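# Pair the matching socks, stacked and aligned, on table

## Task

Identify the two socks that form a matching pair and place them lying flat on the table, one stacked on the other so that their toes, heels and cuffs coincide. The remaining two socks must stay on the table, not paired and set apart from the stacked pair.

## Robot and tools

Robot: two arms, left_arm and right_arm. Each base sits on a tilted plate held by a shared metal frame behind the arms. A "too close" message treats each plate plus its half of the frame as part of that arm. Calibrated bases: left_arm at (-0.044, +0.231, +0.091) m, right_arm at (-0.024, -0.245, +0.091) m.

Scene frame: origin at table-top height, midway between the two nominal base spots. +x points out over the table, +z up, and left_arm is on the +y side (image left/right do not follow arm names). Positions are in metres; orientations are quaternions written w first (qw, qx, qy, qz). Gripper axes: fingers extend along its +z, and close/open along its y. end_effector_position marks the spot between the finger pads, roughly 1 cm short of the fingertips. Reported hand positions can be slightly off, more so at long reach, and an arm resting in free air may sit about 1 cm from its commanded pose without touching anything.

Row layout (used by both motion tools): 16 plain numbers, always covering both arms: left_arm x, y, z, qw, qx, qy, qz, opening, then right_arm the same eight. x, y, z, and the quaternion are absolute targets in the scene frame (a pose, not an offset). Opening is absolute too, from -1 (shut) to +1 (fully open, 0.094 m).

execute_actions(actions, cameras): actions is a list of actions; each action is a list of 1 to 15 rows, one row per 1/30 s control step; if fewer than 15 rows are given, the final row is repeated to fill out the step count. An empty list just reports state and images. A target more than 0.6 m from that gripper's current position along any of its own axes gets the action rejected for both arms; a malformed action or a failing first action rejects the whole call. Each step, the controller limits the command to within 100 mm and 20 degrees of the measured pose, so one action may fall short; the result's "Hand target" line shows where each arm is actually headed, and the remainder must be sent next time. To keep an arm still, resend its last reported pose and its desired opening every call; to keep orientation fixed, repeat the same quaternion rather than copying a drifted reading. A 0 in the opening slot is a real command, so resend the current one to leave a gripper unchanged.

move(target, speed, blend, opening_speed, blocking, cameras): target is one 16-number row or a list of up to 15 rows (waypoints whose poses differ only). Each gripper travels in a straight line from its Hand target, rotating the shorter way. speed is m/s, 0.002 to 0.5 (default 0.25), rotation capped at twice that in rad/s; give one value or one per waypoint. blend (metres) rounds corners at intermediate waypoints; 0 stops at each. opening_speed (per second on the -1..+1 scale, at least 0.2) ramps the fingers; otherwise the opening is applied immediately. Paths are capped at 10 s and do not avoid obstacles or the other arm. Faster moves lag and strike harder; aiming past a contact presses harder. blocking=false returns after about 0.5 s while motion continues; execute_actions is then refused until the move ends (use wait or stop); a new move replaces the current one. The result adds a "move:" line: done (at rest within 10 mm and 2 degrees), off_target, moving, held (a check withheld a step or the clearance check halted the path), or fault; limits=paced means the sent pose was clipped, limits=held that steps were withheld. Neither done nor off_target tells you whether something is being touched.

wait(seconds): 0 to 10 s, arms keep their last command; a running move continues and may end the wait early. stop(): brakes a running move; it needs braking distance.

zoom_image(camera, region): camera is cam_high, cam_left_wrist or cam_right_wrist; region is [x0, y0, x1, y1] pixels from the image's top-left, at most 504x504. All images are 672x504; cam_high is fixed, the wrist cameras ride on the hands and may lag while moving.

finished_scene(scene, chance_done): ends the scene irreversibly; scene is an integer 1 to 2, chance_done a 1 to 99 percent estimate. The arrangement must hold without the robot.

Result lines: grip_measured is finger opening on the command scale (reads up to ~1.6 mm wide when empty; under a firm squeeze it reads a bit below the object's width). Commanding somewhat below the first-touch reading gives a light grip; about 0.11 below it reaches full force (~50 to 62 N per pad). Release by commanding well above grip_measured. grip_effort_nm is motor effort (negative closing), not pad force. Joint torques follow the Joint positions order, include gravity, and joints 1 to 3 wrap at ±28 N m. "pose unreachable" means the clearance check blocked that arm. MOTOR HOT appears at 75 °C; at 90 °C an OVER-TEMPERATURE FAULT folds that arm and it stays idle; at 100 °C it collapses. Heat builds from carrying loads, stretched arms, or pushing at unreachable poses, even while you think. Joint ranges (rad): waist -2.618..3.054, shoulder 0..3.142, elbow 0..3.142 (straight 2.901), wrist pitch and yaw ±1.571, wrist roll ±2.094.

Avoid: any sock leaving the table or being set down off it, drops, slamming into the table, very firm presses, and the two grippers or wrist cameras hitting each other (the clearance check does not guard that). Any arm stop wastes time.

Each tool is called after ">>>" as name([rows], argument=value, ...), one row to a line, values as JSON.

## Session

>>> execute_actions(actions=[])

>>> zoom_image(camera="cam_high", region=[100, 80, 520, 490])

Scene clock: 0.00 s.
left_arm: end_effector_position=(+0.4399, +0.1243, +0.3673) grip_measured=+1.000 grip_effort_nm=n/a end_effector_quat_wxyz=(+0.660, +0.376, +0.621, -0.193) | right_arm: end_effector_position=(-0.1158, -0.4570, +0.1085) grip_measured=+1.000 grip_effort_nm=n/a end_effector_quat_wxyz=(-0.183, +0.873, +0.170, -0.418)
Joint positions: left_arm=[-0.338 1.594 1.166 0.112 0.357 0.83 0.094] | right_arm=[-1.417 1.144 0.654 -1.035 0.801 1.543 0.094]
Joint velocities: left_arm=[0.017 0.007 0.012 -0.066 0.037 -0.037 0] | right_arm=[-0.007 -0.027 -0.002 -0.066 -0.007 -0.037 0]
Joint torques (N m): no reading
Heat: left arm: 33 °C; right arm: 30 °C.
Hand target: left_arm +0.4380, +0.1249, +0.3824; +0.673, +0.375, +0.607, -0.193 | right_arm -0.1171, -0.4594, +0.1109; -0.178, +0.872, +0.168, -0.424
Tool commands: left_gripper/opening=+1.0 right_gripper/opening=+1.0
camera_calibration:
cam_left_wrist: T_world_to_cam=[[-0.7368, -0.661362, -0.140448, 0.459402], [-0.103933, 0.316052, -0.943032, 0.396112], [0.668074, -0.680229, -0.301605, -0.011866], [0, 0, 0, 1]] pos_world=[0.387584, 0.170567, 0.43449]
cam_right_wrist: T_world_to_cam=[[-0.234976, 0.814542, 0.530384, 0.291703], [0.768546, 0.489762, -0.411667, 0.394438], [-0.595082, 0.310893, -0.741096, 0.243328], [0, 0, 0, 1]] pos_world=[-0.0898005, -0.506434, 0.187992]

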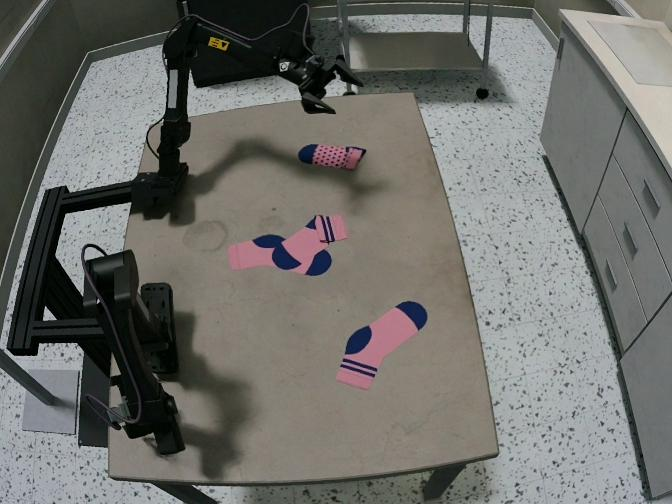

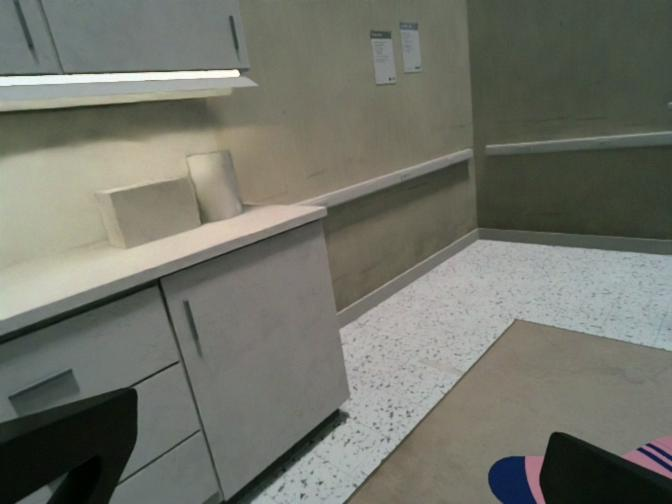

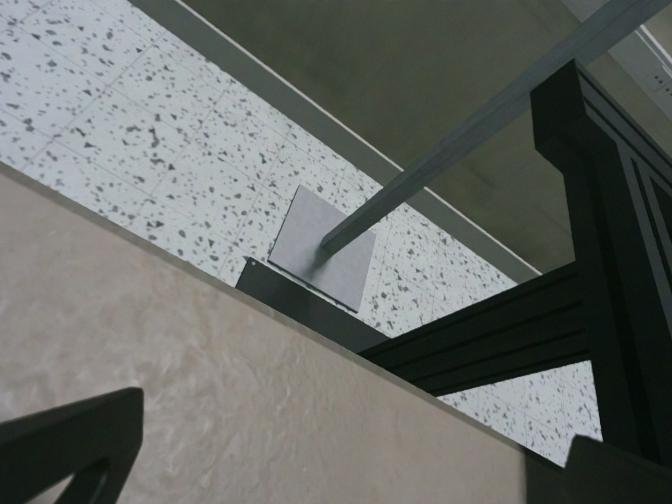

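Scaled by 1.200.

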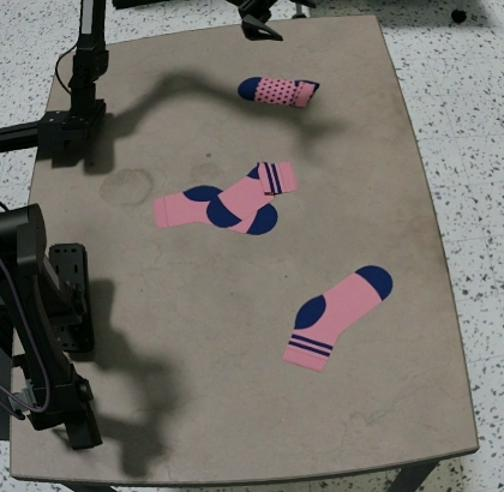

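>>> move([
  [0.3,0.15,0.32,0.1,0,0.995,0,0,0.1,-0.45,0.3,0.2,0,0.98,0,0],
  [0.27,0.08,0.32,0.1,0,0.995,0,0,0.38,-0.3,0.32,0.1,0,0.995,0,0],
])

Scene clock: 9.77 s.
left_arm: end_effector_position=(+0.2720, +0.0887, +0.3147) grip_measured=+0.002 grip_effort_nm=-0.134 end_effector_quat_wxyz=(+0.137, -0.006, +0.990, -0.038) | right_arm: end_effector_position=(+0.3836, -0.2967, +0.3142) grip_measured=+0.002 grip_effort_nm=-0.129 end_effector_quat_wxyz=(+0.148, +0.016, +0.989, +0.021)
Joint positions: left_arm=[-0.932 1.999 1.896 -1.555 -0.58 -0.932 0.047] | right_arm=[0.445 1.839 2.057 -1.549 0.579 0.331 0.047]
Joint velocities: left_arm=[0.002 0.002 -0.017 0.139 -0.007 0.007 -0.001] | right_arm=[0.002 -0.012 -0.017 -0.066 0.022 -0.022 0.001]
Joint torques (N m): left_arm=[-4.4 -4.59 7.41 0.5 -0.11 -0.1] | right_arm=[5.48 -6.82 7.09 0.74 0.12 0.07]
Heat: left arm: 33 °C; right arm: 31 °C.
Hand target: left_arm +0.2691, +0.0841, +0.3213; +0.142, +0.000, +0.989, -0.041 | right_arm +0.3832, -0.2952, +0.3212; +0.154, +0.013, +0.988, +0.020
Off the commanded pose: left_arm 0.010 m, 6 deg | right_arm 0.008 m, 6 deg.
joint sent to its limit (left arm) — joint 4 (wrist pitch), lower limit. The joint targets are off in position and orientation.
joint sent to its limit (right arm) — joint 4 (wrist pitch), lower limit. The joint targets are off in position and orientation.
move: off_target (left_arm, right_arm); limits=paced
camera_calibration:
cam_left_wrist: T_world_to_cam=[[0.115581, -0.987077, 0.110995, 0.022671], [-0.993051, -0.11732, -0.00924657, 0.326807], [0.0221491, -0.109155, -0.993778, 0.403074], [0, 0, 0, 1]] pos_world=[0.312988, 0.104717, 0.401071]
cam_right_wrist: T_world_to_cam=[[0.100894, -0.994489, -0.0284942, -0.320627], [-0.994828, -0.100509, -0.014656, 0.393323], [0.0117113, 0.0298255, -0.999487, 0.408145], [0, 0, 0, 1]] pos_world=[0.418859, -0.291501, 0.404564]

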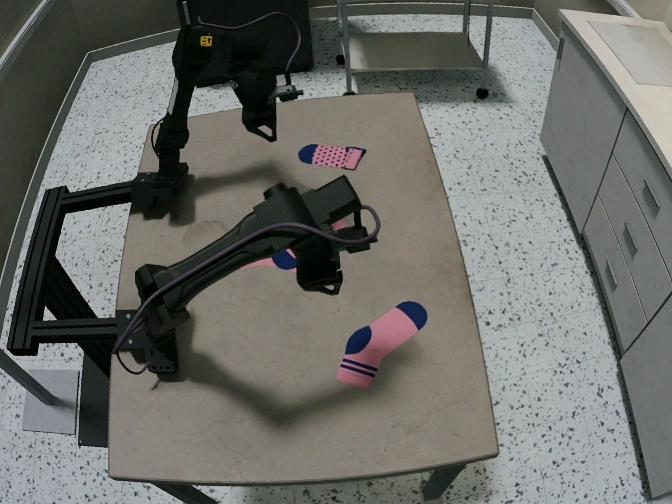

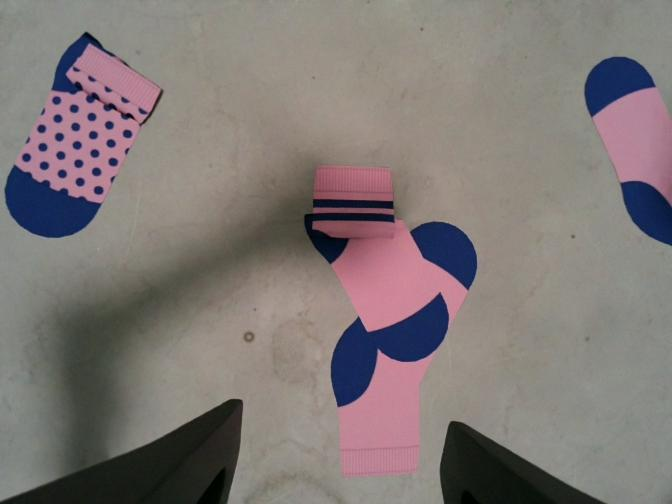

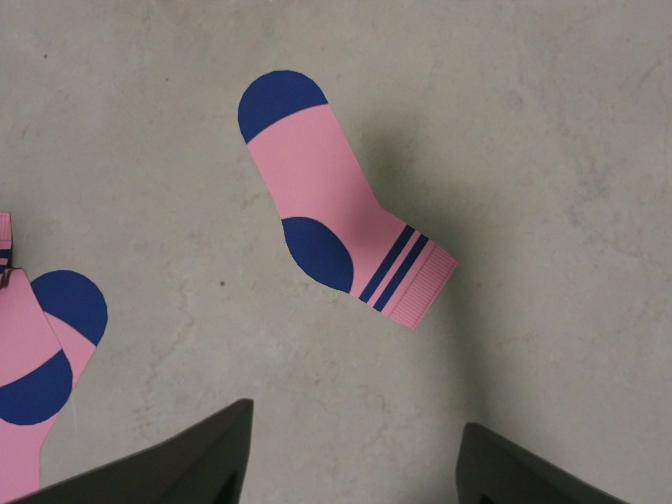

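>>> move([
  [0.2,0.42,0.3,0.2,0,0.98,0,0,0.37,-0.38,0.2,0.06,-0.515,0.857,0.05,-0.15],
  [0.2,0.42,0.3,0.2,0,0.98,0,0,0.398,-0.35,0.04,0.06,-0.515,0.857,0.05,-0.15],
], cameras=["cam_right_wrist"])

>>> move([
  [0.2,0.42,0.3,0.2,0,0.98,0,0,0.398,-0.35,-0.002,0.06,-0.515,0.857,0.05,-0.15],
], speed=0.03, cameras=["cam_right_wrist"])

Scene clock: 36.80 s.
left_arm: end_effector_position=(+0.2020, +0.4153, +0.2938) grip_measured=+0.002 grip_effort_nm=-0.134 end_effector_quat_wxyz=(+0.180, +0.010, +0.984, -0.009) | right_arm: end_effector_position=(+0.4011, -0.3579, +0.0450) grip_measured=-0.148 grip_effort_nm=-0.134 end_effector_quat_wxyz=(+0.051, -0.511, +0.857, +0.038)
Joint positions: left_arm=[-0.068 1.035 1.441 -1.459 -0.469 0.135 0.047] | right_arm=[-0.115 2.01 1.534 -0.858 0.345 -1.248 0.04]
Joint velocities: left_arm=[-0.002 -0.007 -0.002 -0.037 0.066 -0.022 -0.001] | right_arm=[-0.012 -0.007 0.002 0.007 -0.154 0.007 0]
Joint torques (N m): left_arm=[-0.27 -2.14 6.01 1.11 0.09 0.04] | right_arm=[4.72 -10.26 4.33 0.56 -0.23 -0.06]
Heat: left arm: 33 °C; right arm: 32 °C.
Hand target: left_arm +0.2058, +0.4186, +0.3012; +0.200, +0.000, +0.980, -0.011 | right_arm +0.4001, -0.3513, +0.0387; +0.053, -0.516, +0.854, +0.046
Off the commanded pose: left_arm 0.008 m, 3 deg | right_arm 0.010 m, 2 deg.
move: off_target (left_arm)
camera_calibration:
cam_right_wrist: T_world_to_cam=[[0.933017, -0.359451, -0.0165379, -0.497863], [-0.352549, -0.922368, 0.157943, -0.158862], [-0.0720268, -0.141533, -0.98731, 0.112433], [0, 0, 0, 1]] pos_world=[0.416606, -0.309574, 0.127864]
Images, in order (width x height): cam_right_wrist 672x504.

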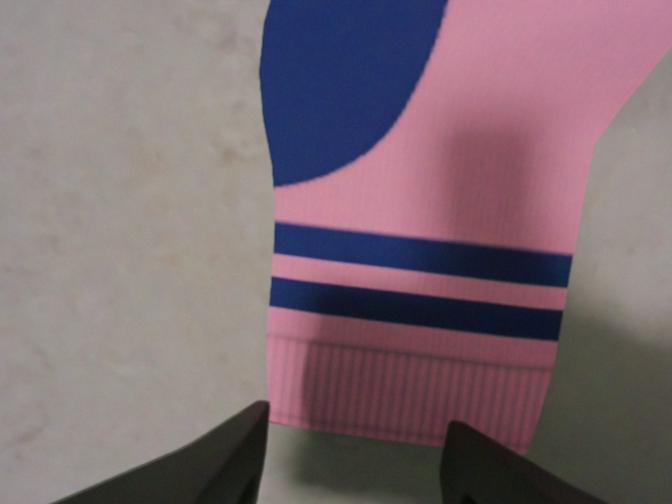

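Scene clock: 38.50 s.
left_arm: end_effector_position=(+0.1992, +0.4197, +0.2966) grip_measured=+0.002 grip_effort_nm=-0.139 end_effector_quat_wxyz=(+0.186, +0.004, +0.982, -0.002) | right_arm: end_effector_position=(+0.4048, -0.3600, +0.0190) grip_measured=-0.148 grip_effort_nm=-0.115 end_effector_quat_wxyz=(+0.066, -0.509, +0.858, +0.034)
Joint positions: left_arm=[-0.068 1.018 1.441 -1.459 -0.484 0.135 0.047] | right_arm=[-0.154 2.038 1.482 -0.737 0.32 -1.294 0.04]
Joint velocities: left_arm=[-0.007 -0.002 -0.002 0.066 -0.007 -0.037 -0.001] | right_arm=[-0.002 0.002 -0.007 -0.022 -0.051 -0.022 0]
Joint torques (N m): left_arm=[-1.46 -2.52 4.19 1.04 -0.08 -0.1] | right_arm=[3.82 -8.38 3.03 0.9 -0.26 -0.1]
Heat: left arm: 33 °C; right arm: 32 °C.
Hand target: left_arm +0.2002, +0.4200, +0.3000; +0.200, +0.000, +0.980, +0.000 | right_arm +0.3974, -0.3504, -0.0015; +0.059, -0.513, +0.855, +0.050
Off the commanded pose: left_arm 0.004 m, 2 deg | right_arm 0.024 m, 2 deg.
move: off_target (right_arm)
camera_calibration:
cam_right_wrist: T_world_to_cam=[[0.931279, -0.364238, 0.00701369, -0.504037], [-0.361626, -0.921927, 0.138842, -0.151121], [-0.0441054, -0.131837, -0.99029, 0.0789248], [0, 0, 0, 1]] pos_world=[0.418231, -0.312507, 0.102676]
Images, in order (width x height): cam_right_wrist 672x504.

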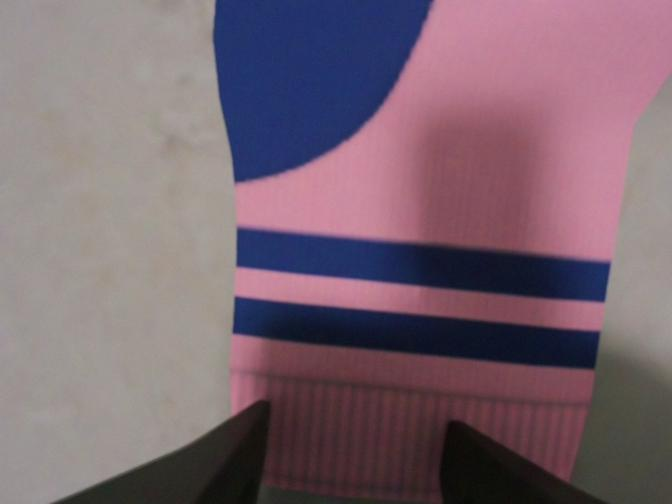

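>>> move([
  [0.2,0.42,0.3,0.2,0,0.98,0,0,0.412,-0.347,0.025,0.06,-0.515,0.857,0.05,-0.15],
  [0.2,0.42,0.3,0.2,0,0.98,0,0,0.413,-0.347,-0.002,0.06,-0.515,0.857,0.05,-0.15],
], speed=[0.1,0.03], cameras=[])

>>> move(target=[0.2,0.42,0.3,0.2,0,0.98,0,0,0.413,-0.347,-0.004,0.06,-0.515,0.857,0.05,-1], opening_speed=0.6, cameras=["cam_right_wrist"])

Scene clock: 42.83 s.
left_arm: end_effector_position=(+0.1991, +0.4199, +0.2966) grip_measured=+0.002 grip_effort_nm=-0.134 end_effector_quat_wxyz=(+0.186, +0.004, +0.983, -0.001) | right_arm: end_effector_position=(+0.4113, -0.3550, +0.0193) grip_measured=-0.148 grip_effort_nm=-0.120 end_effector_quat_wxyz=(+0.064, -0.510, +0.857, +0.039)
Joint positions: left_arm=[-0.068 1.018 1.441 -1.459 -0.485 0.134 0.047] | right_arm=[-0.141 2.07 1.53 -0.769 0.32 -1.281 0.04]
Joint velocities: left_arm=[0.002 0.002 0.012 0.051 -0.037 -0.037 0] | right_arm=[-0.002 -0.012 0.012 -0.051 -0.066 -0.037 0.001]
Joint torques (N m): left_arm=[-1.54 -2.54 4.3 1.09 -0.03 -0.06] | right_arm=[4.08 -7.28 5.08 0.88 -0.22 -0.06]
Heat: left arm: 33 °C; right arm: 32 °C.
Hand target: left_arm +0.2001, +0.4200, +0.3000; +0.200, +0.000, +0.980, +0.000 | right_arm +0.4118, -0.3469, -0.0014; +0.060, -0.514, +0.854, +0.050
Off the commanded pose: left_arm 0.004 m, 2 deg | right_arm 0.023 m, 1 deg.
move: off_target (right_arm)
No camera images: "cameras" was empty.

Scene clock: 44.47 s.
left_arm: end_effector_position=(+0.1991, +0.4199, +0.2966) grip_measured=+0.002 grip_effort_nm=-0.129 end_effector_quat_wxyz=(+0.186, +0.004, +0.983, -0.001) | right_arm: end_effector_position=(+0.4193, -0.3558, +0.0190) grip_measured=-0.986 grip_effort_nm=-0.779 end_effector_quat_wxyz=(+0.078, -0.506, +0.859, +0.032)
Joint positions: left_arm=[-0.068 1.018 1.441 -1.459 -0.485 0.134 0.047] | right_arm=[-0.143 2.071 1.53 -0.734 0.311 -1.285 0.001]
Joint velocities: left_arm=[-0.017 0.002 -0.007 -0.007 -0.051 -0.037 -0.001] | right_arm=[0.012 -0.017 -0.002 0.081 0.051 0.066 0.001]
Joint torques (N m): left_arm=[-1.44 -2.47 4.16 1.05 -0.05 -0.06] | right_arm=[4.11 -7.15 5.09 0.58 -0.14 -0.07]
Heat: left arm: 33 °C; right arm: 32 °C.
Hand target: left_arm +0.2001, +0.4200, +0.3000; +0.200, +0.000, +0.980, +0.000 | right_arm +0.4121, -0.3469, -0.0032; +0.060, -0.513, +0.855, +0.050
Off the commanded pose: left_arm 0.004 m, 2 deg | right_arm 0.025 m, 3 deg.
move: off_target (right_arm)
camera_calibration:
cam_right_wrist: T_world_to_cam=[[0.928262, -0.37117, 0.0237064, -0.517479], [-0.371143, -0.920292, 0.123757, -0.137238], [-0.024118, -0.123677, -0.992029, 0.0747215], [0, 0, 0, 1]] pos_world=[0.431223, -0.30913, 0.103378]
Images, in order (width x height): cam_right_wrist 672x504.

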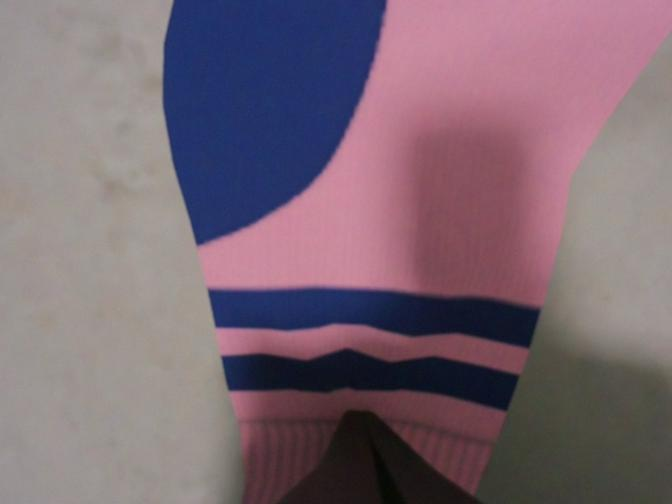

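>>> move([
  [0.2,0.42,0.3,0.2,0,0.98,0,0,0.43,-0.28,0.15,0.06,-0.6,0.8,0.05,-1],
  [0.2,0.42,0.3,0.2,0,0.98,0,0,0.43,-0.15,0.29,0.07,-0.7,0.7,0.07,-1],
  [0.2,0.42,0.3,0.2,0,0.98,0,0,0.43,-0.1,0.25,0.07,-0.7,0.7,0.07,-1],
], speed=0.12, cameras=["cam_high","cam_right_wrist"])

>>> zoom_image(camera="cam_high", region=[240, 150, 440, 350])

Scene clock: 54.57 s.
left_arm: end_effector_position=(+0.1991, +0.4199, +0.2966) grip_measured=+0.002 grip_effort_nm=-0.139 end_effector_quat_wxyz=(+0.186, +0.004, +0.983, -0.001) | right_arm: end_effector_position=(+0.4328, -0.1079, +0.2464) grip_measured=-0.986 grip_effort_nm=-0.774 end_effector_quat_wxyz=(-0.128, +0.692, -0.709, -0.048)
Joint positions: left_arm=[-0.068 1.018 1.441 -1.459 -0.485 0.134 0.047] | right_arm=[0.562 2.43 2.498 -1.55 0.335 -1.041 0.001]
Joint velocities: left_arm=[-0.002 -0.012 -0.007 -0.007 0.007 -0.007 0] | right_arm=[-0.007 0.007 -0.012 -0.051 -0.051 0.022 -0.001]
Joint torques (N m): left_arm=[-1.4 -2.56 4.1 1.08 -0.04 -0.09] | right_arm=[7.73 -10.56 7.24 0.61 -0.25 0.11]
Heat: left arm: 33 °C; right arm: 32 °C.
Hand target: left_arm +0.2001, +0.4200, +0.3000; +0.200, +0.000, +0.980, +0.000 | right_arm +0.4278, -0.0976, +0.2503; -0.130, +0.696, -0.704, -0.055
Off the commanded pose: left_arm 0.004 m, 2 deg | right_arm 0.009 m, 7 deg.
joint sent to its limit (right arm) — joint 4 (wrist pitch), lower limit. The joint targets are off in orientation, not in position.
move: off_target (right_arm)
camera_calibration:
cam_right_wrist: T_world_to_cam=[[0.988883, 0.0888015, 0.119266, -0.443593], [0.0832853, -0.995247, 0.0504748, -0.118878], [0.123182, -0.0399805, -0.991578, 0.276398], [0, 0, 0, 1]] pos_world=[0.414515, -0.0678707, 0.332976]
Images, in order (width x height): cam_high 672x504, cam_right_wrist 672x504.

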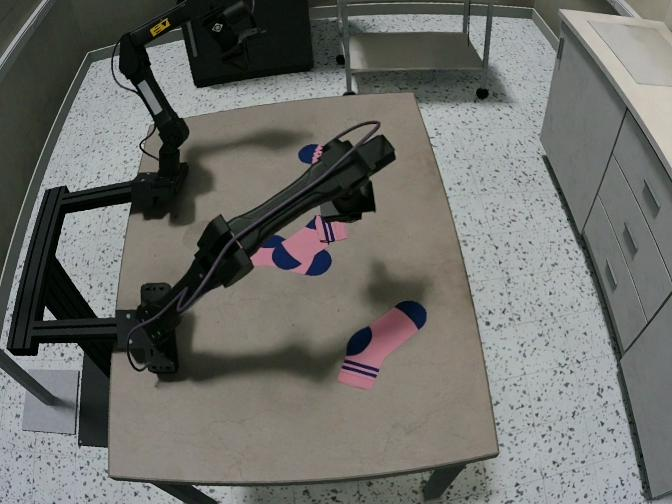

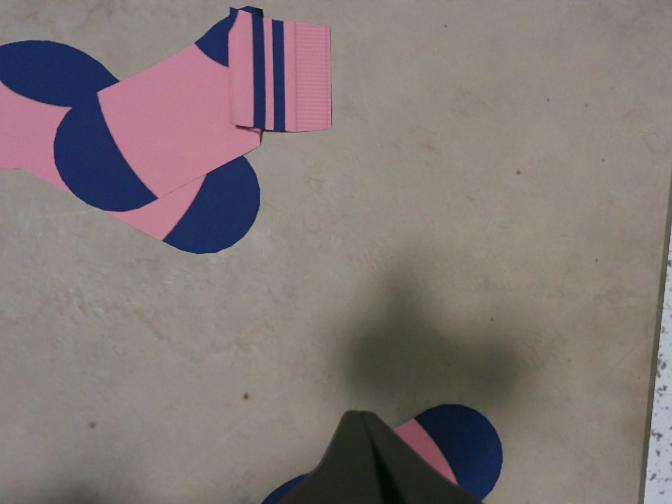

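Scaled by 2.520.

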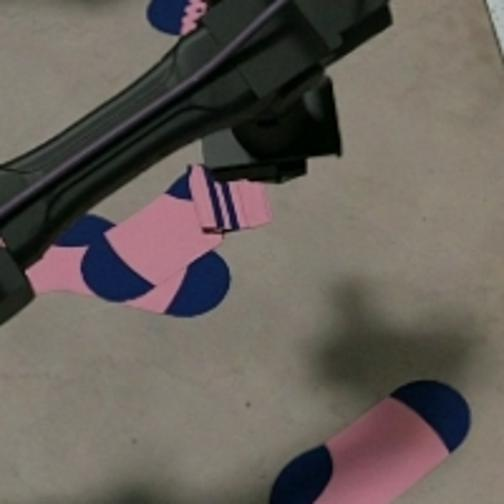

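>>> move([
  [0.2,0.42,0.3,0.2,0,0.98,0,0,0.37,-0.36,0.15,0.06,-0.515,0.857,0.05,-0.1],
  [0.2,0.42,0.3,0.2,0,0.98,0,0,0.413,-0.347,0.03,0.06,-0.515,0.857,0.05,-0.1],
  [0.2,0.42,0.3,0.2,0,0.98,0,0,0.413,-0.347,-0.01,0.06,-0.515,0.857,0.05,-0.1],
], speed=[0.2,0.1,0.03], cameras=["cam_right_wrist"])

>>> move(target=[0.2,0.42,0.3,0.2,0,0.98,0,0,0.413,-0.347,-0.012,0.06,-0.515,0.857,0.05,-1], opening_speed=0.6, cameras=["cam_right_wrist"])

Scene clock: 64.10 s.
left_arm: end_effector_position=(+0.1991, +0.4200, +0.2966) grip_measured=+0.002 grip_effort_nm=-0.129 end_effector_quat_wxyz=(+0.186, +0.004, +0.983, -0.001) | right_arm: end_effector_position=(+0.4218, -0.3598, +0.0189) grip_measured=-0.102 grip_effort_nm=0.095 end_effector_quat_wxyz=(+0.063, -0.511, +0.857, +0.029)
Joint positions: left_arm=[-0.068 1.018 1.441 -1.459 -0.485 0.134 0.047] | right_arm=[-0.141 2.097 1.578 -0.775 0.335 -1.289 0.042]
Joint velocities: left_arm=[-0.012 -0.012 -0.027 0.007 0.007 -0.066 0] | right_arm=[0.007 0.007 -0.002 0.037 -0.037 -0.022 -0.001]
Joint torques (N m): left_arm=[-1.37 -2.44 4.11 1.09 -0.07 -0.08] | right_arm=[3.59 -7.75 2.8 1.06 -0.23 -0.1]
Heat: left arm: 33 °C; right arm: 33 °C.
Hand target: left_arm +0.2001, +0.4200, +0.3000; +0.200, +0.000, +0.980, +0.000 | right_arm +0.4131, -0.3497, -0.0094; +0.053, -0.515, +0.854, +0.046
Off the commanded pose: left_arm 0.004 m, 2 deg | right_arm 0.033 m, 2 deg.
move: off_target (right_arm)
camera_calibration:
cam_right_wrist: T_world_to_cam=[[0.933197, -0.35917, 0.0118247, -0.518793], [-0.356804, -0.922128, 0.14957, -0.147126], [-0.0428172, -0.143798, -0.98868, 0.074715], [0, 0, 0, 1]] pos_world=[0.43484, -0.311259, 0.102009]
Images, in order (width x height): cam_right_wrist 672x504.

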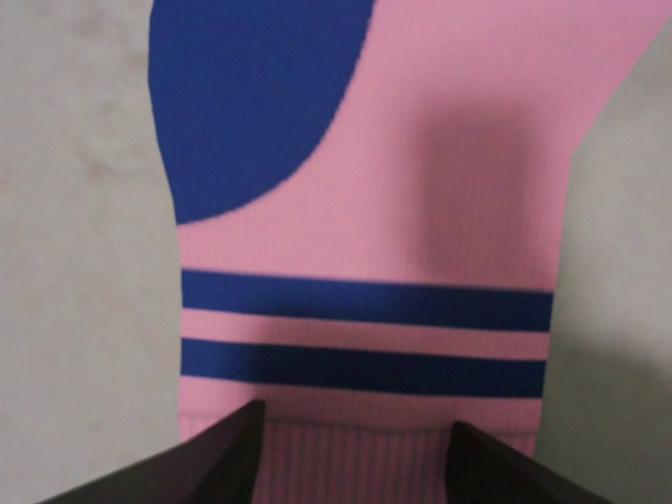

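Scene clock: 65.80 s.
left_arm: end_effector_position=(+0.1991, +0.4200, +0.2966) grip_measured=+0.002 grip_effort_nm=-0.129 end_effector_quat_wxyz=(+0.186, +0.004, +0.983, -0.001) | right_arm: end_effector_position=(+0.4315, -0.3565, +0.0186) grip_measured=-0.969 grip_effort_nm=-0.994 end_effector_quat_wxyz=(+0.087, -0.505, +0.858, +0.027)
Joint positions: left_arm=[-0.068 1.018 1.441 -1.459 -0.485 0.134 0.047] | right_arm=[-0.143 2.097 1.57 -0.726 0.306 -1.293 0.001]
Joint velocities: left_arm=[-0.017 0.012 -0.012 -0.051 -0.066 0.007 0] | right_arm=[-0.002 -0.007 0.007 -0.022 -0.051 -0.022 -0.001]
Joint torques (N m): left_arm=[-1.28 -2.41 4.19 1.06 -0.07 -0.09] | right_arm=[3.48 -8.36 2.13 0.76 -0.11 -0.08]
Heat: left arm: 33 °C; right arm: 33 °C.
Hand target: left_arm +0.2001, +0.4200, +0.3000; +0.200, +0.000, +0.980, +0.000 | right_arm +0.4121, -0.3472, -0.0104; +0.060, -0.514, +0.855, +0.050
Off the commanded pose: left_arm 0.004 m, 2 deg | right_arm 0.037 m, 4 deg.
move: off_target (right_arm)
camera_calibration:
cam_right_wrist: T_world_to_cam=[[0.92705, -0.372366, 0.0438411, -0.529379], [-0.374931, -0.919948, 0.114557, -0.131286], [-0.0023256, -0.122638, -0.992449, 0.0654631], [0, 0, 0, 1]] pos_world=[0.44169, -0.309871, 0.103217]
Images, in order (width x height): cam_right_wrist 672x504.

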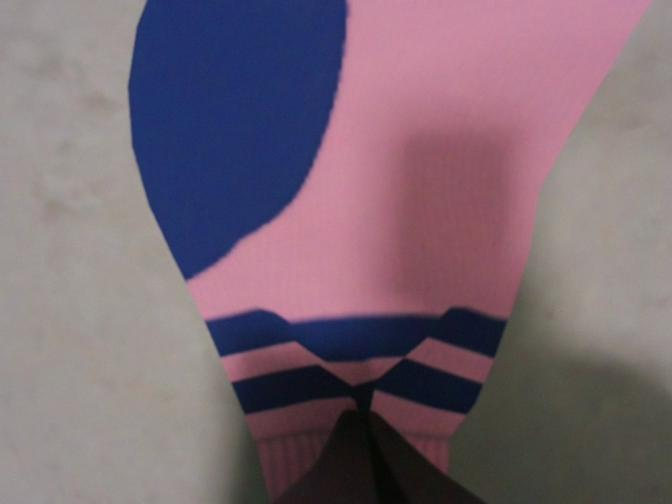

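>>> move([
  [0.2,0.42,0.3,0.2,0,0.98,0,0,0.43,-0.28,0.15,0.07,-0.515,0.857,0.05,-1],
  [0.2,0.42,0.3,0.2,0,0.98,0,0,0.43,-0.15,0.29,0.07,-0.7,0.7,0.07,-1],
  [0.2,0.42,0.3,0.2,0,0.98,0,0,0.43,-0.1,0.25,0.07,-0.7,0.7,0.07,-1],
], blend=0.03, speed=0.2)

Scene clock: 84.77 s.
left_arm: end_effector_position=(+0.1991, +0.4200, +0.2966) grip_measured=+0.002 grip_effort_nm=-0.134 end_effector_quat_wxyz=(+0.186, +0.004, +0.983, -0.001) | right_arm: end_effector_position=(+0.4322, -0.1050, +0.2408) grip_measured=-0.973 grip_effort_nm=-1.048 end_effector_quat_wxyz=(-0.122, +0.694, -0.708, -0.049)
Joint positions: left_arm=[-0.068 1.018 1.441 -1.459 -0.485 0.134 0.047] | right_arm=[0.561 2.444 2.499 -1.55 0.335 -1.042 0.001]
Joint velocities: left_arm=[-0.002 0.002 0.017 -0.007 0.007 -0.037 0.001] | right_arm=[-0.002 0.002 0.022 0.007 0.007 0.066 0]
Joint torques (N m): left_arm=[-1.4 -2.43 4.21 1.05 -0.02 -0.09] | right_arm=[7.8 -11.66 7.25 0.59 -0.25 0.12]
Heat: left arm: 33 °C; right arm: 33 °C.
Hand target: left_arm +0.2001, +0.4200, +0.3000; +0.200, +0.000, +0.980, +0.000 | right_arm +0.4278, -0.0973, +0.2501; -0.130, +0.697, -0.704, -0.055
Off the commanded pose: left_arm 0.004 m, 2 deg | right_arm 0.011 m, 6 deg.
joint sent to its limit (right arm) — joint 4 (wrist pitch), lower limit. The joint targets are off in orientation, not in position.
move: off_target (right_arm)
camera_calibration:
cam_left_wrist: T_world_to_cam=[[0.102784, -0.993638, 0.0460379, 0.384654], [-0.987338, -0.107536, -0.116621, 0.319717], [0.12083, -0.0334682, -0.992109, 0.370858], [0, 0, 0, 1]] pos_world=[0.231321, 0.428999, 0.387509]
cam_right_wrist: T_world_to_cam=[[0.989438, 0.0959602, 0.108643, -0.439501], [0.0902226, -0.994314, 0.0565607, -0.120029], [0.113452, -0.0461613, -0.992471, 0.274818], [0, 0, 0, 1]] pos_world=[0.41451, -0.0644857, 0.327287]

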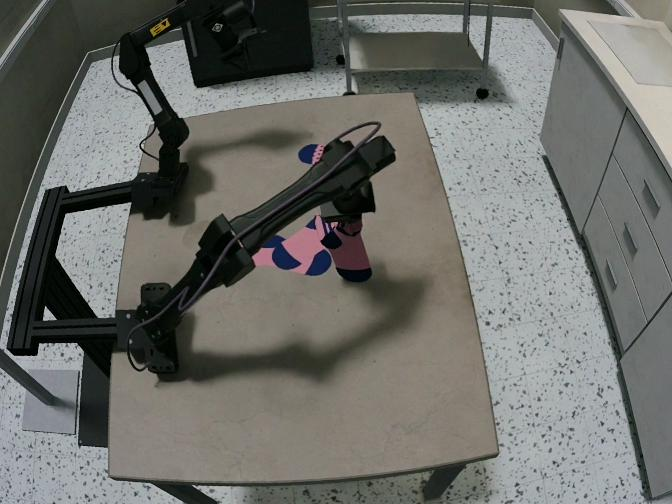

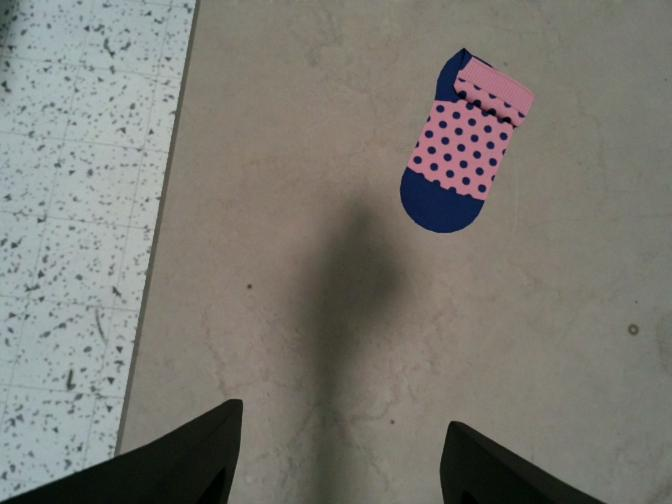

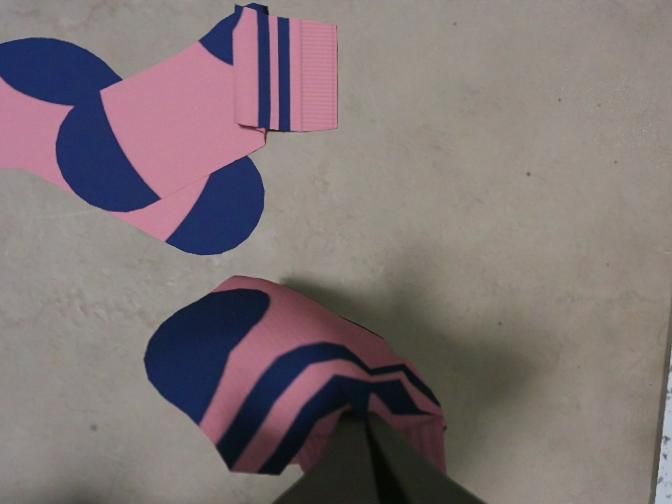

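>>> move([
  [0.2,0.42,0.3,0.2,0,0.98,0,0,0.44,-0.1,0.185,0.07,-0.7,0.7,0.07,-1],
  [0.2,0.42,0.3,0.2,0,0.98,0,0,0.44,-0.2,0.175,0.07,-0.7,0.7,0.07,-1],
  [0.2,0.42,0.3,0.2,0,0.98,0,0,0.44,-0.28,0.1,0.07,-0.7,0.7,0.07,-1],
  [0.2,0.42,0.3,0.2,0,0.98,0,0,0.44,-0.34,0.03,0.07,-0.7,0.7,0.07,-1],
  [0.2,0.42,0.3,0.2,0,0.98,0,0,0.44,-0.38,0.0,0.07,-0.7,0.7,0.07,-1],
], blend=0.02, speed=0.1)

>>> move(target=[0.2,0.42,0.3,0.2,0,0.98,0,0,0.44,-0.38,0.0,0.07,-0.7,0.7,0.07,0], opening_speed=0.8, cameras=[])

>>> move([
  [0.2,0.42,0.3,0.2,0,0.98,0,0,0.44,-0.385,0.12,0.07,-0.7,0.7,0.07,0],
  [0.2,0.42,0.3,0.2,0,0.98,0,0,0.42,-0.2,0.3,0.07,-0.7,0.7,0.07,0],
], blend=0.03)

Scene clock: 96.13 s.
left_arm: end_effector_position=(+0.1991, +0.4200, +0.2966) grip_measured=+0.002 grip_effort_nm=-0.144 end_effector_quat_wxyz=(+0.186, +0.004, +0.983, -0.001) | right_arm: end_effector_position=(+0.4391, -0.3650, +0.0185) grip_measured=-0.973 grip_effort_nm=-1.048 end_effector_quat_wxyz=(-0.080, +0.712, -0.692, -0.085)
Joint positions: left_arm=[-0.068 1.018 1.441 -1.459 -0.485 0.134 0.047] | right_arm=[-0.184 2.258 1.899 -1.039 0.227 -1.813 0.001]
Joint velocities: left_arm=[-0.007 -0.012 -0.012 -0.022 -0.007 -0.037 0] | right_arm=[-0.012 0.007 -0.022 0.037 -0.007 -0.022 -0.001]
Joint torques (N m): left_arm=[-1.37 -2.58 4.18 1.07 -0.03 -0.07] | right_arm=[2.76 -11.22 5.22 0.77 0.34 -0.13]
Heat: left arm: 33 °C; right arm: 34 °C.
Hand target: left_arm +0.2001, +0.4200, +0.3000; +0.200, +0.000, +0.980, +0.000 | right_arm +0.4398, -0.3826, -0.0002; -0.061, +0.705, -0.703, -0.069
Off the commanded pose: left_arm 0.004 m, 2 deg | right_arm 0.024 m, 3 deg.
move: off_target (right_arm)
camera_calibration:
cam_left_wrist: T_world_to_cam=[[0.102784, -0.993638, 0.0460379, 0.384654], [-0.987338, -0.107536, -0.116621, 0.319717], [0.12083, -0.0334682, -0.992109, 0.370858], [0, 0, 0, 1]] pos_world=[0.231321, 0.428999, 0.387509]
cam_right_wrist: T_world_to_cam=[[0.987678, 0.156387, 0.00594119, -0.3725], [0.155864, -0.986376, 0.0526261, -0.392505], [0.0140903, -0.0510516, -0.998597, 0.0833851], [0, 0, 0, 1]] pos_world=[0.427913, -0.324646, 0.106137]

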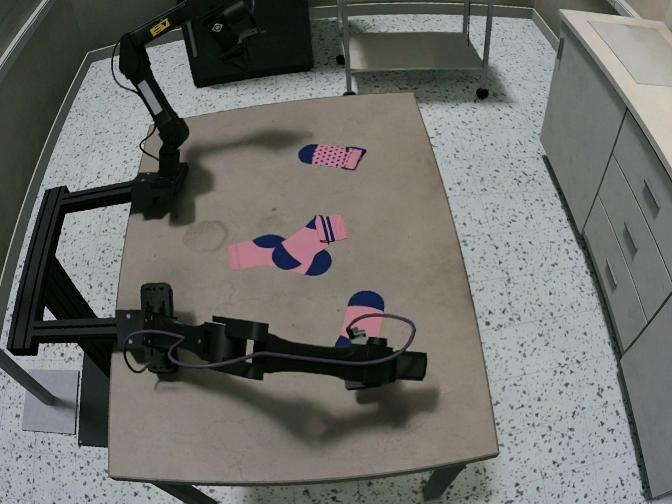

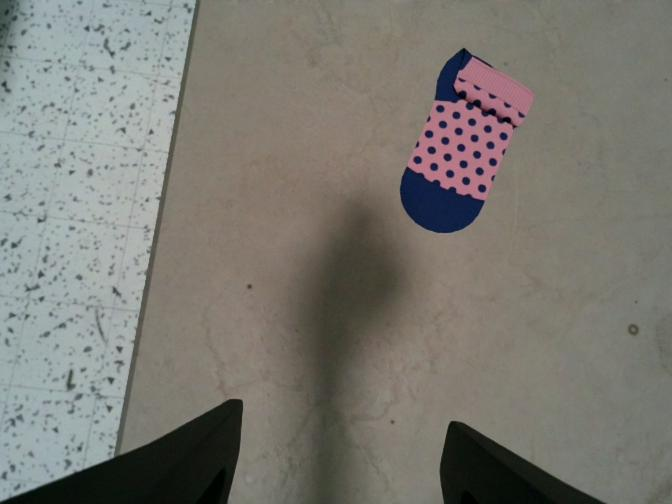

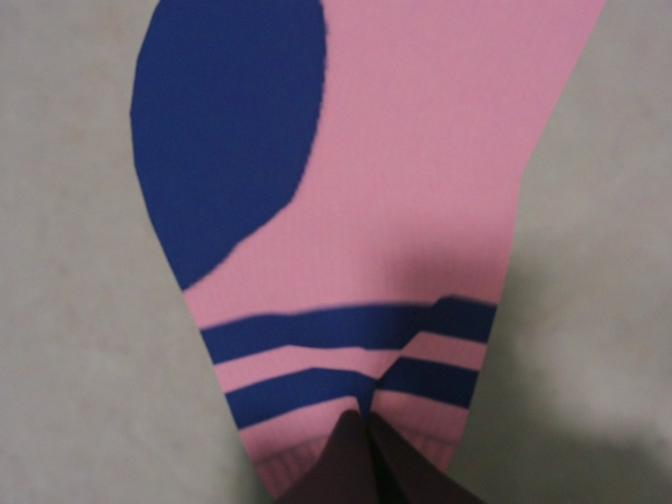

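Scene clock: 97.60 s.
left_arm: end_effector_position=(+0.1991, +0.4200, +0.2966) grip_measured=+0.002 grip_effort_nm=-0.134 end_effector_quat_wxyz=(+0.186, +0.004, +0.983, -0.001) | right_arm: end_effector_position=(+0.4391, -0.3690, +0.0186) grip_measured=-0.003 grip_effort_nm=0.129 end_effector_quat_wxyz=(-0.084, +0.711, -0.693, -0.085)
Joint positions: left_arm=[-0.068 1.018 1.441 -1.459 -0.485 0.134 0.047] | right_arm=[-0.193 2.254 1.899 -1.037 0.221 -1.821 0.047]
Joint velocities: left_arm=[-0.007 0.007 -0.017 -0.051 -0.051 0.037 0] | right_arm=[0.002 0.007 0.002 0.066 -0.037 -0.022 -0.002]
Joint torques (N m): left_arm=[-1.44 -2.36 4.01 1.05 -0.04 -0.06] | right_arm=[3.38 -11.88 3.81 0.92 0.22 0]
Heat: left arm: 33 °C; right arm: 34 °C.
Hand target: left_arm +0.2001, +0.4200, +0.3000; +0.200, +0.000, +0.980, +0.000 | right_arm +0.4391, -0.3802, +0.0009; -0.070, +0.704, -0.704, -0.071
Off the commanded pose: left_arm 0.004 m, 2 deg | right_arm 0.022 m, 3 deg.
move: off_target (right_arm)
No camera images: "cameras" was empty.

Scene clock: 99.93 s.
left_arm: end_effector_position=(+0.1991, +0.4200, +0.2966) grip_measured=+0.002 grip_effort_nm=-0.134 end_effector_quat_wxyz=(+0.186, +0.004, +0.983, -0.001) | right_arm: end_effector_position=(+0.4196, -0.1884, +0.2846) grip_measured=-0.002 grip_effort_nm=0.100 end_effector_quat_wxyz=(-0.154, +0.697, -0.700, -0.035)
Joint positions: left_arm=[-0.068 1.018 1.441 -1.459 -0.485 0.134 0.047] | right_arm=[0.481 2.158 2.31 -1.547 0.328 -1.171 0.047]
Joint velocities: left_arm=[-0.002 0.002 0.007 -0.007 0.007 -0.066 0] | right_arm=[-0.002 -0.007 0.007 0.081 -0.051 -0.095 0]
Joint torques (N m): left_arm=[-1.46 -2.48 4.1 1.07 -0.01 -0.04] | right_arm=[5.55 -12.55 7.04 0.67 -0.09 0.11]
Heat: left arm: 33 °C; right arm: 35 °C.
Hand target: left_arm +0.2001, +0.4200, +0.3000; +0.200, +0.000, +0.980, +0.000 | right_arm +0.4179, -0.1980, +0.3004; -0.168, +0.688, -0.705, -0.030
Off the commanded pose: left_arm 0.004 m, 2 deg | right_arm 0.019 m, 10 deg.
joint sent to its limit (right arm) — joint 4 (wrist pitch), lower limit. The joint targets are off in orientation, not in position.
move: off_target (right_arm)
camera_calibration:
cam_left_wrist: T_world_to_cam=[[0.102784, -0.993638, 0.0460379, 0.384654], [-0.987338, -0.107536, -0.116621, 0.319717], [0.12083, -0.0334682, -0.992109, 0.370858], [0, 0, 0, 1]] pos_world=[0.231321, 0.428999, 0.387509]
cam_right_wrist: T_world_to_cam=[[0.978921, 0.100751, 0.177658, -0.438069], [0.0955451, -0.994713, 0.0376405, -0.201257], [0.180511, -0.0198727, -0.983372, 0.290182], [0, 0, 0, 1]] pos_world=[0.395683, -0.150291, 0.370759]

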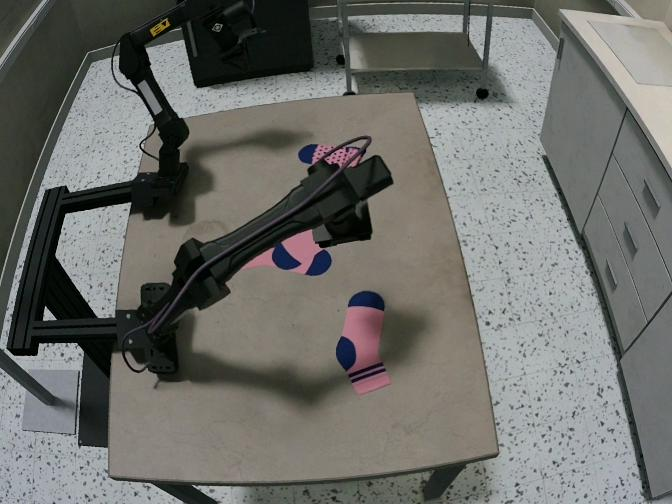

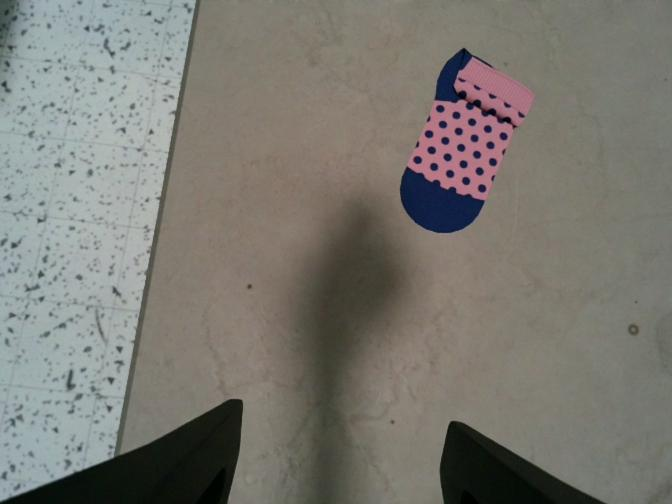

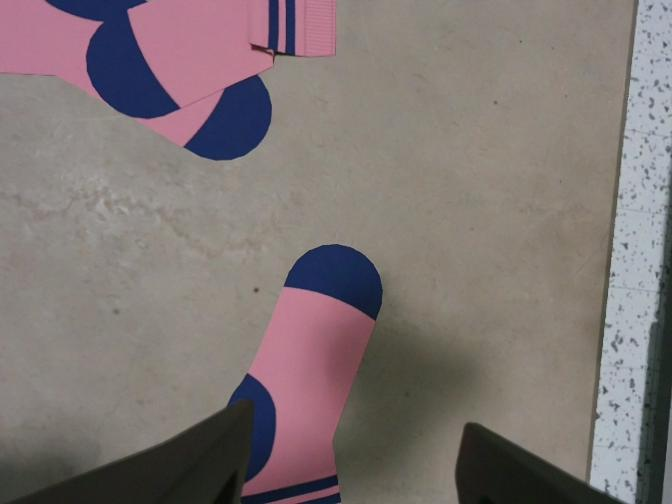

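>>> move([
  [0.2,0.42,0.3,0.2,0,0.98,0,0,0.405,0.055,0.15,0.1,0,0.995,0,-0.15],
  [0.2,0.42,0.3,0.2,0,0.98,0,0,0.405,0.055,0.05,0.1,0,0.995,0,-0.15],
], blend=0.03)

Scene clock: 113.13 s.
left_arm: end_effector_position=(+0.1991, +0.4200, +0.2966) grip_measured=+0.002 grip_effort_nm=-0.139 end_effector_quat_wxyz=(+0.186, +0.004, +0.983, -0.001) | right_arm: end_effector_position=(+0.4130, +0.0532, +0.0575) grip_measured=-0.148 grip_effort_nm=-0.134 end_effector_quat_wxyz=(+0.101, +0.011, +0.995, +0.011)
Joint positions: left_arm=[-0.068 1.018 1.441 -1.459 -0.485 0.134 0.047] | right_arm=[0.713 2.921 2.399 -1.096 0.576 0.7 0.04]
Joint velocities: left_arm=[-0.017 0.002 -0.002 -0.007 -0.051 -0.022 -0.001] | right_arm=[-0.002 -0.002 -0.032 0.022 0.037 0.066 0]
Joint torques (N m): left_arm=[-1.62 -2.51 4.07 1.08 -0.03 -0.09] | right_arm=[7.47 -14.31 4.18 0.85 0.19 -0.08]
Heat: left arm: 33 °C; right arm: 34 °C.
Hand target: left_arm +0.2001, +0.4200, +0.3000; +0.200, +0.000, +0.980, +0.000 | right_arm +0.4062, +0.0574, +0.0509; +0.103, -0.001, +0.995, +0.003
Off the commanded pose: left_arm 0.004 m, 2 deg | right_arm 0.011 m, 2 deg.
move: off_target (right_arm)
camera_calibration:
cam_left_wrist: T_world_to_cam=[[0.102784, -0.993638, 0.0460379, 0.384654], [-0.987338, -0.107536, -0.116621, 0.319717], [0.12083, -0.0334682, -0.992109, 0.370858], [0, 0, 0, 1]] pos_world=[0.231321, 0.428999, 0.387509]
cam_right_wrist: T_world_to_cam=[[0.107788, -0.99401, -0.0180758, 0.0136393], [-0.99071, -0.108911, 0.0814429, 0.447234], [-0.0829237, 0.00912928, -0.996514, 0.180854], [0, 0, 0, 1]] pos_world=[0.456606, 0.0606152, 0.144046]

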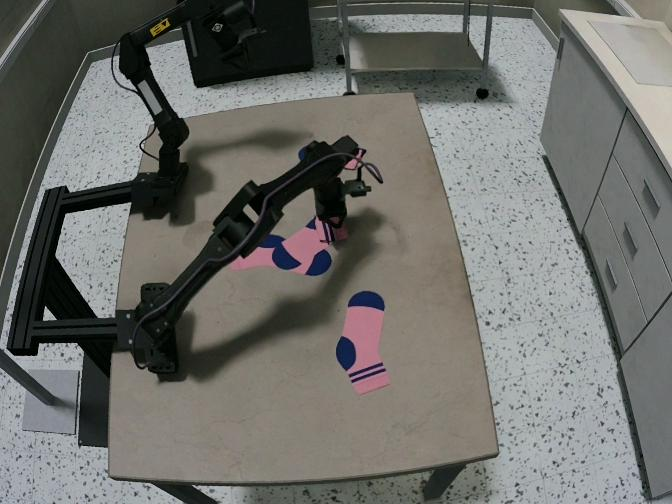

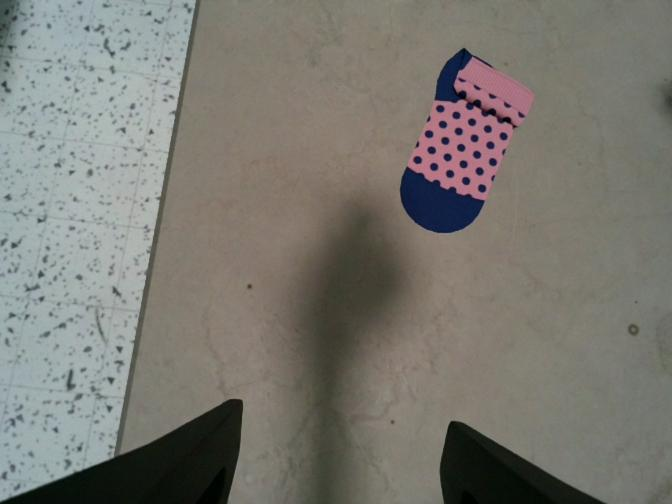

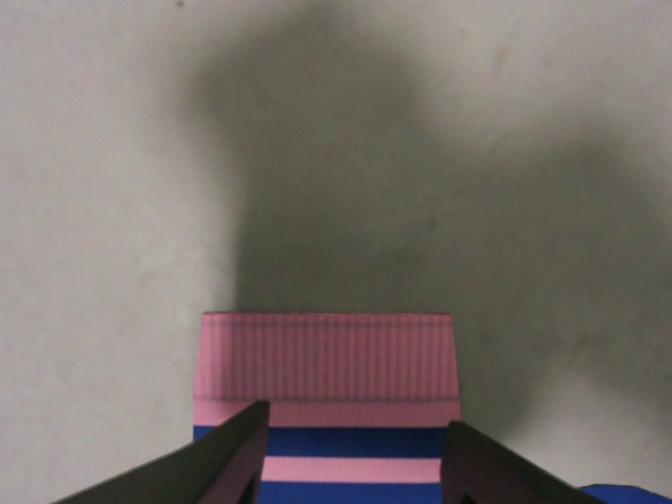

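>>> move(target=[0.2,0.42,0.3,0.2,0,0.98,0,0,0.403,0.061,-0.011,0.1,0,0.995,0,-0.15], speed=0.03, cameras=["cam_right_wrist"])

>>> move(target=[0.2,0.42,0.3,0.2,0,0.98,0,0,0.403,0.061,-0.011,0.1,0,0.995,0,-1], opening_speed=0.6, cameras=["cam_right_wrist"])

Scene clock: 119.77 s.
left_arm: end_effector_position=(+0.1991, +0.4200, +0.2966) grip_measured=+0.002 grip_effort_nm=-0.129 end_effector_quat_wxyz=(+0.186, +0.004, +0.983, -0.001) | right_arm: end_effector_position=(+0.4149, +0.0594, +0.0234) grip_measured=-0.148 grip_effort_nm=-0.134 end_effector_quat_wxyz=(+0.114, +0.009, +0.993, +0.013)
Joint positions: left_arm=[-0.068 1.018 1.441 -1.459 -0.485 0.134 0.047] | right_arm=[0.692 2.94 2.298 -0.934 0.587 0.654 0.04]
Joint velocities: left_arm=[-0.007 0.017 0.007 0.051 -0.066 -0.022 0] | right_arm=[-0.012 -0.012 0.002 0.037 -0.007 0.022 0.001]
Joint torques (N m): left_arm=[-1.36 -2.47 4.11 1.05 -0.02 -0.08] | right_arm=[5.61 -11.15 3.38 1.29 0.08 -0.08]
Heat: left arm: 33 °C; right arm: 36 °C.
Hand target: left_arm +0.2001, +0.4200, +0.3000; +0.200, +0.000, +0.980, +0.000 | right_arm +0.4020, +0.0600, -0.0098; +0.099, +0.000, +0.995, -0.001
Off the commanded pose: left_arm 0.004 m, 2 deg | right_arm 0.036 m, 2 deg.
move: off_target (right_arm)
camera_calibration:
cam_right_wrist: T_world_to_cam=[[0.113596, -0.993326, -0.0199891, 0.0165658], [-0.991864, -0.114547, 0.0555468, 0.453966], [-0.0574658, 0.0135165, -0.998256, 0.136139], [0, 0, 0, 1]] pos_world=[0.456214, 0.0666156, 0.111017]
Images, in order (width x height): cam_right_wrist 672x504.

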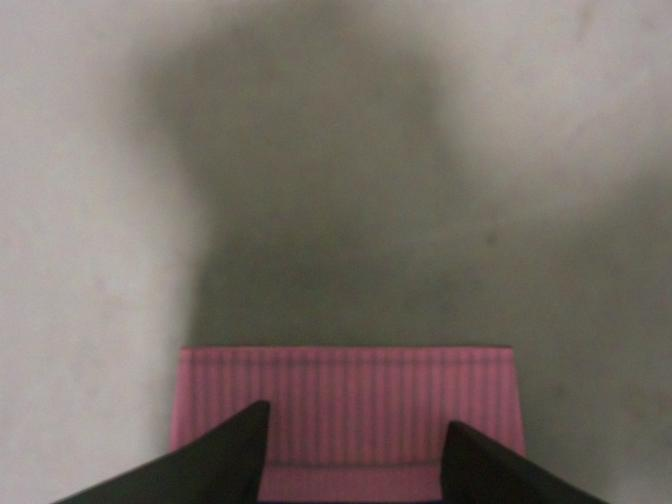

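Scene clock: 121.40 s.
left_arm: end_effector_position=(+0.1991, +0.4200, +0.2966) grip_measured=+0.002 grip_effort_nm=-0.129 end_effector_quat_wxyz=(+0.186, +0.004, +0.983, -0.001) | right_arm: end_effector_position=(+0.4215, +0.0623, +0.0243) grip_measured=-0.978 grip_effort_nm=-0.989 end_effector_quat_wxyz=(+0.129, +0.016, +0.991, +0.018)
Joint positions: left_arm=[-0.068 1.018 1.441 -1.459 -0.485 0.134 0.047] | right_arm=[0.693 2.94 2.293 -0.894 0.6 0.651 0.001]
Joint velocities: left_arm=[0.012 0.002 0.007 0.051 -0.022 -0.007 0] | right_arm=[0.012 -0.007 -0.002 0.066 0.081 -0.007 -0.001]
Joint torques (N m): left_arm=[-1.28 -2.61 4.07 1.09 -0.02 -0.07] | right_arm=[5.59 -11.29 3.62 0.9 -0.03 -0.06]
Heat: left arm: 33 °C; right arm: 36 °C.
Hand target: left_arm +0.2001, +0.4200, +0.3000; +0.200, +0.000, +0.980, +0.000 | right_arm +0.4024, +0.0601, -0.0097; +0.100, +0.000, +0.995, +0.000
Off the commanded pose: left_arm 0.004 m, 2 deg | right_arm 0.040 m, 4 deg.
move: off_target (right_arm)
camera_calibration:
cam_right_wrist: T_world_to_cam=[[0.0999232, -0.994632, -0.0268933, 0.0247759], [-0.99464, -0.100573, 0.0239973, 0.461897], [-0.0265732, 0.0243513, -0.99935, 0.123677], [0, 0, 0, 1]] pos_world=[0.460232, 0.0680855, 0.113178]
Images, in order (width x height): cam_right_wrist 672x504.

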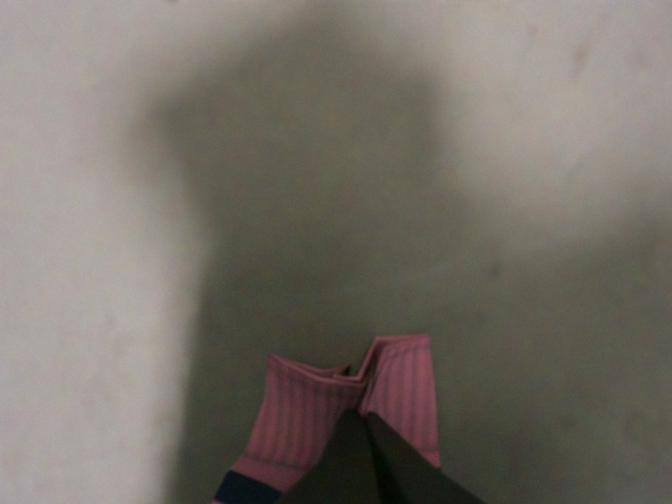

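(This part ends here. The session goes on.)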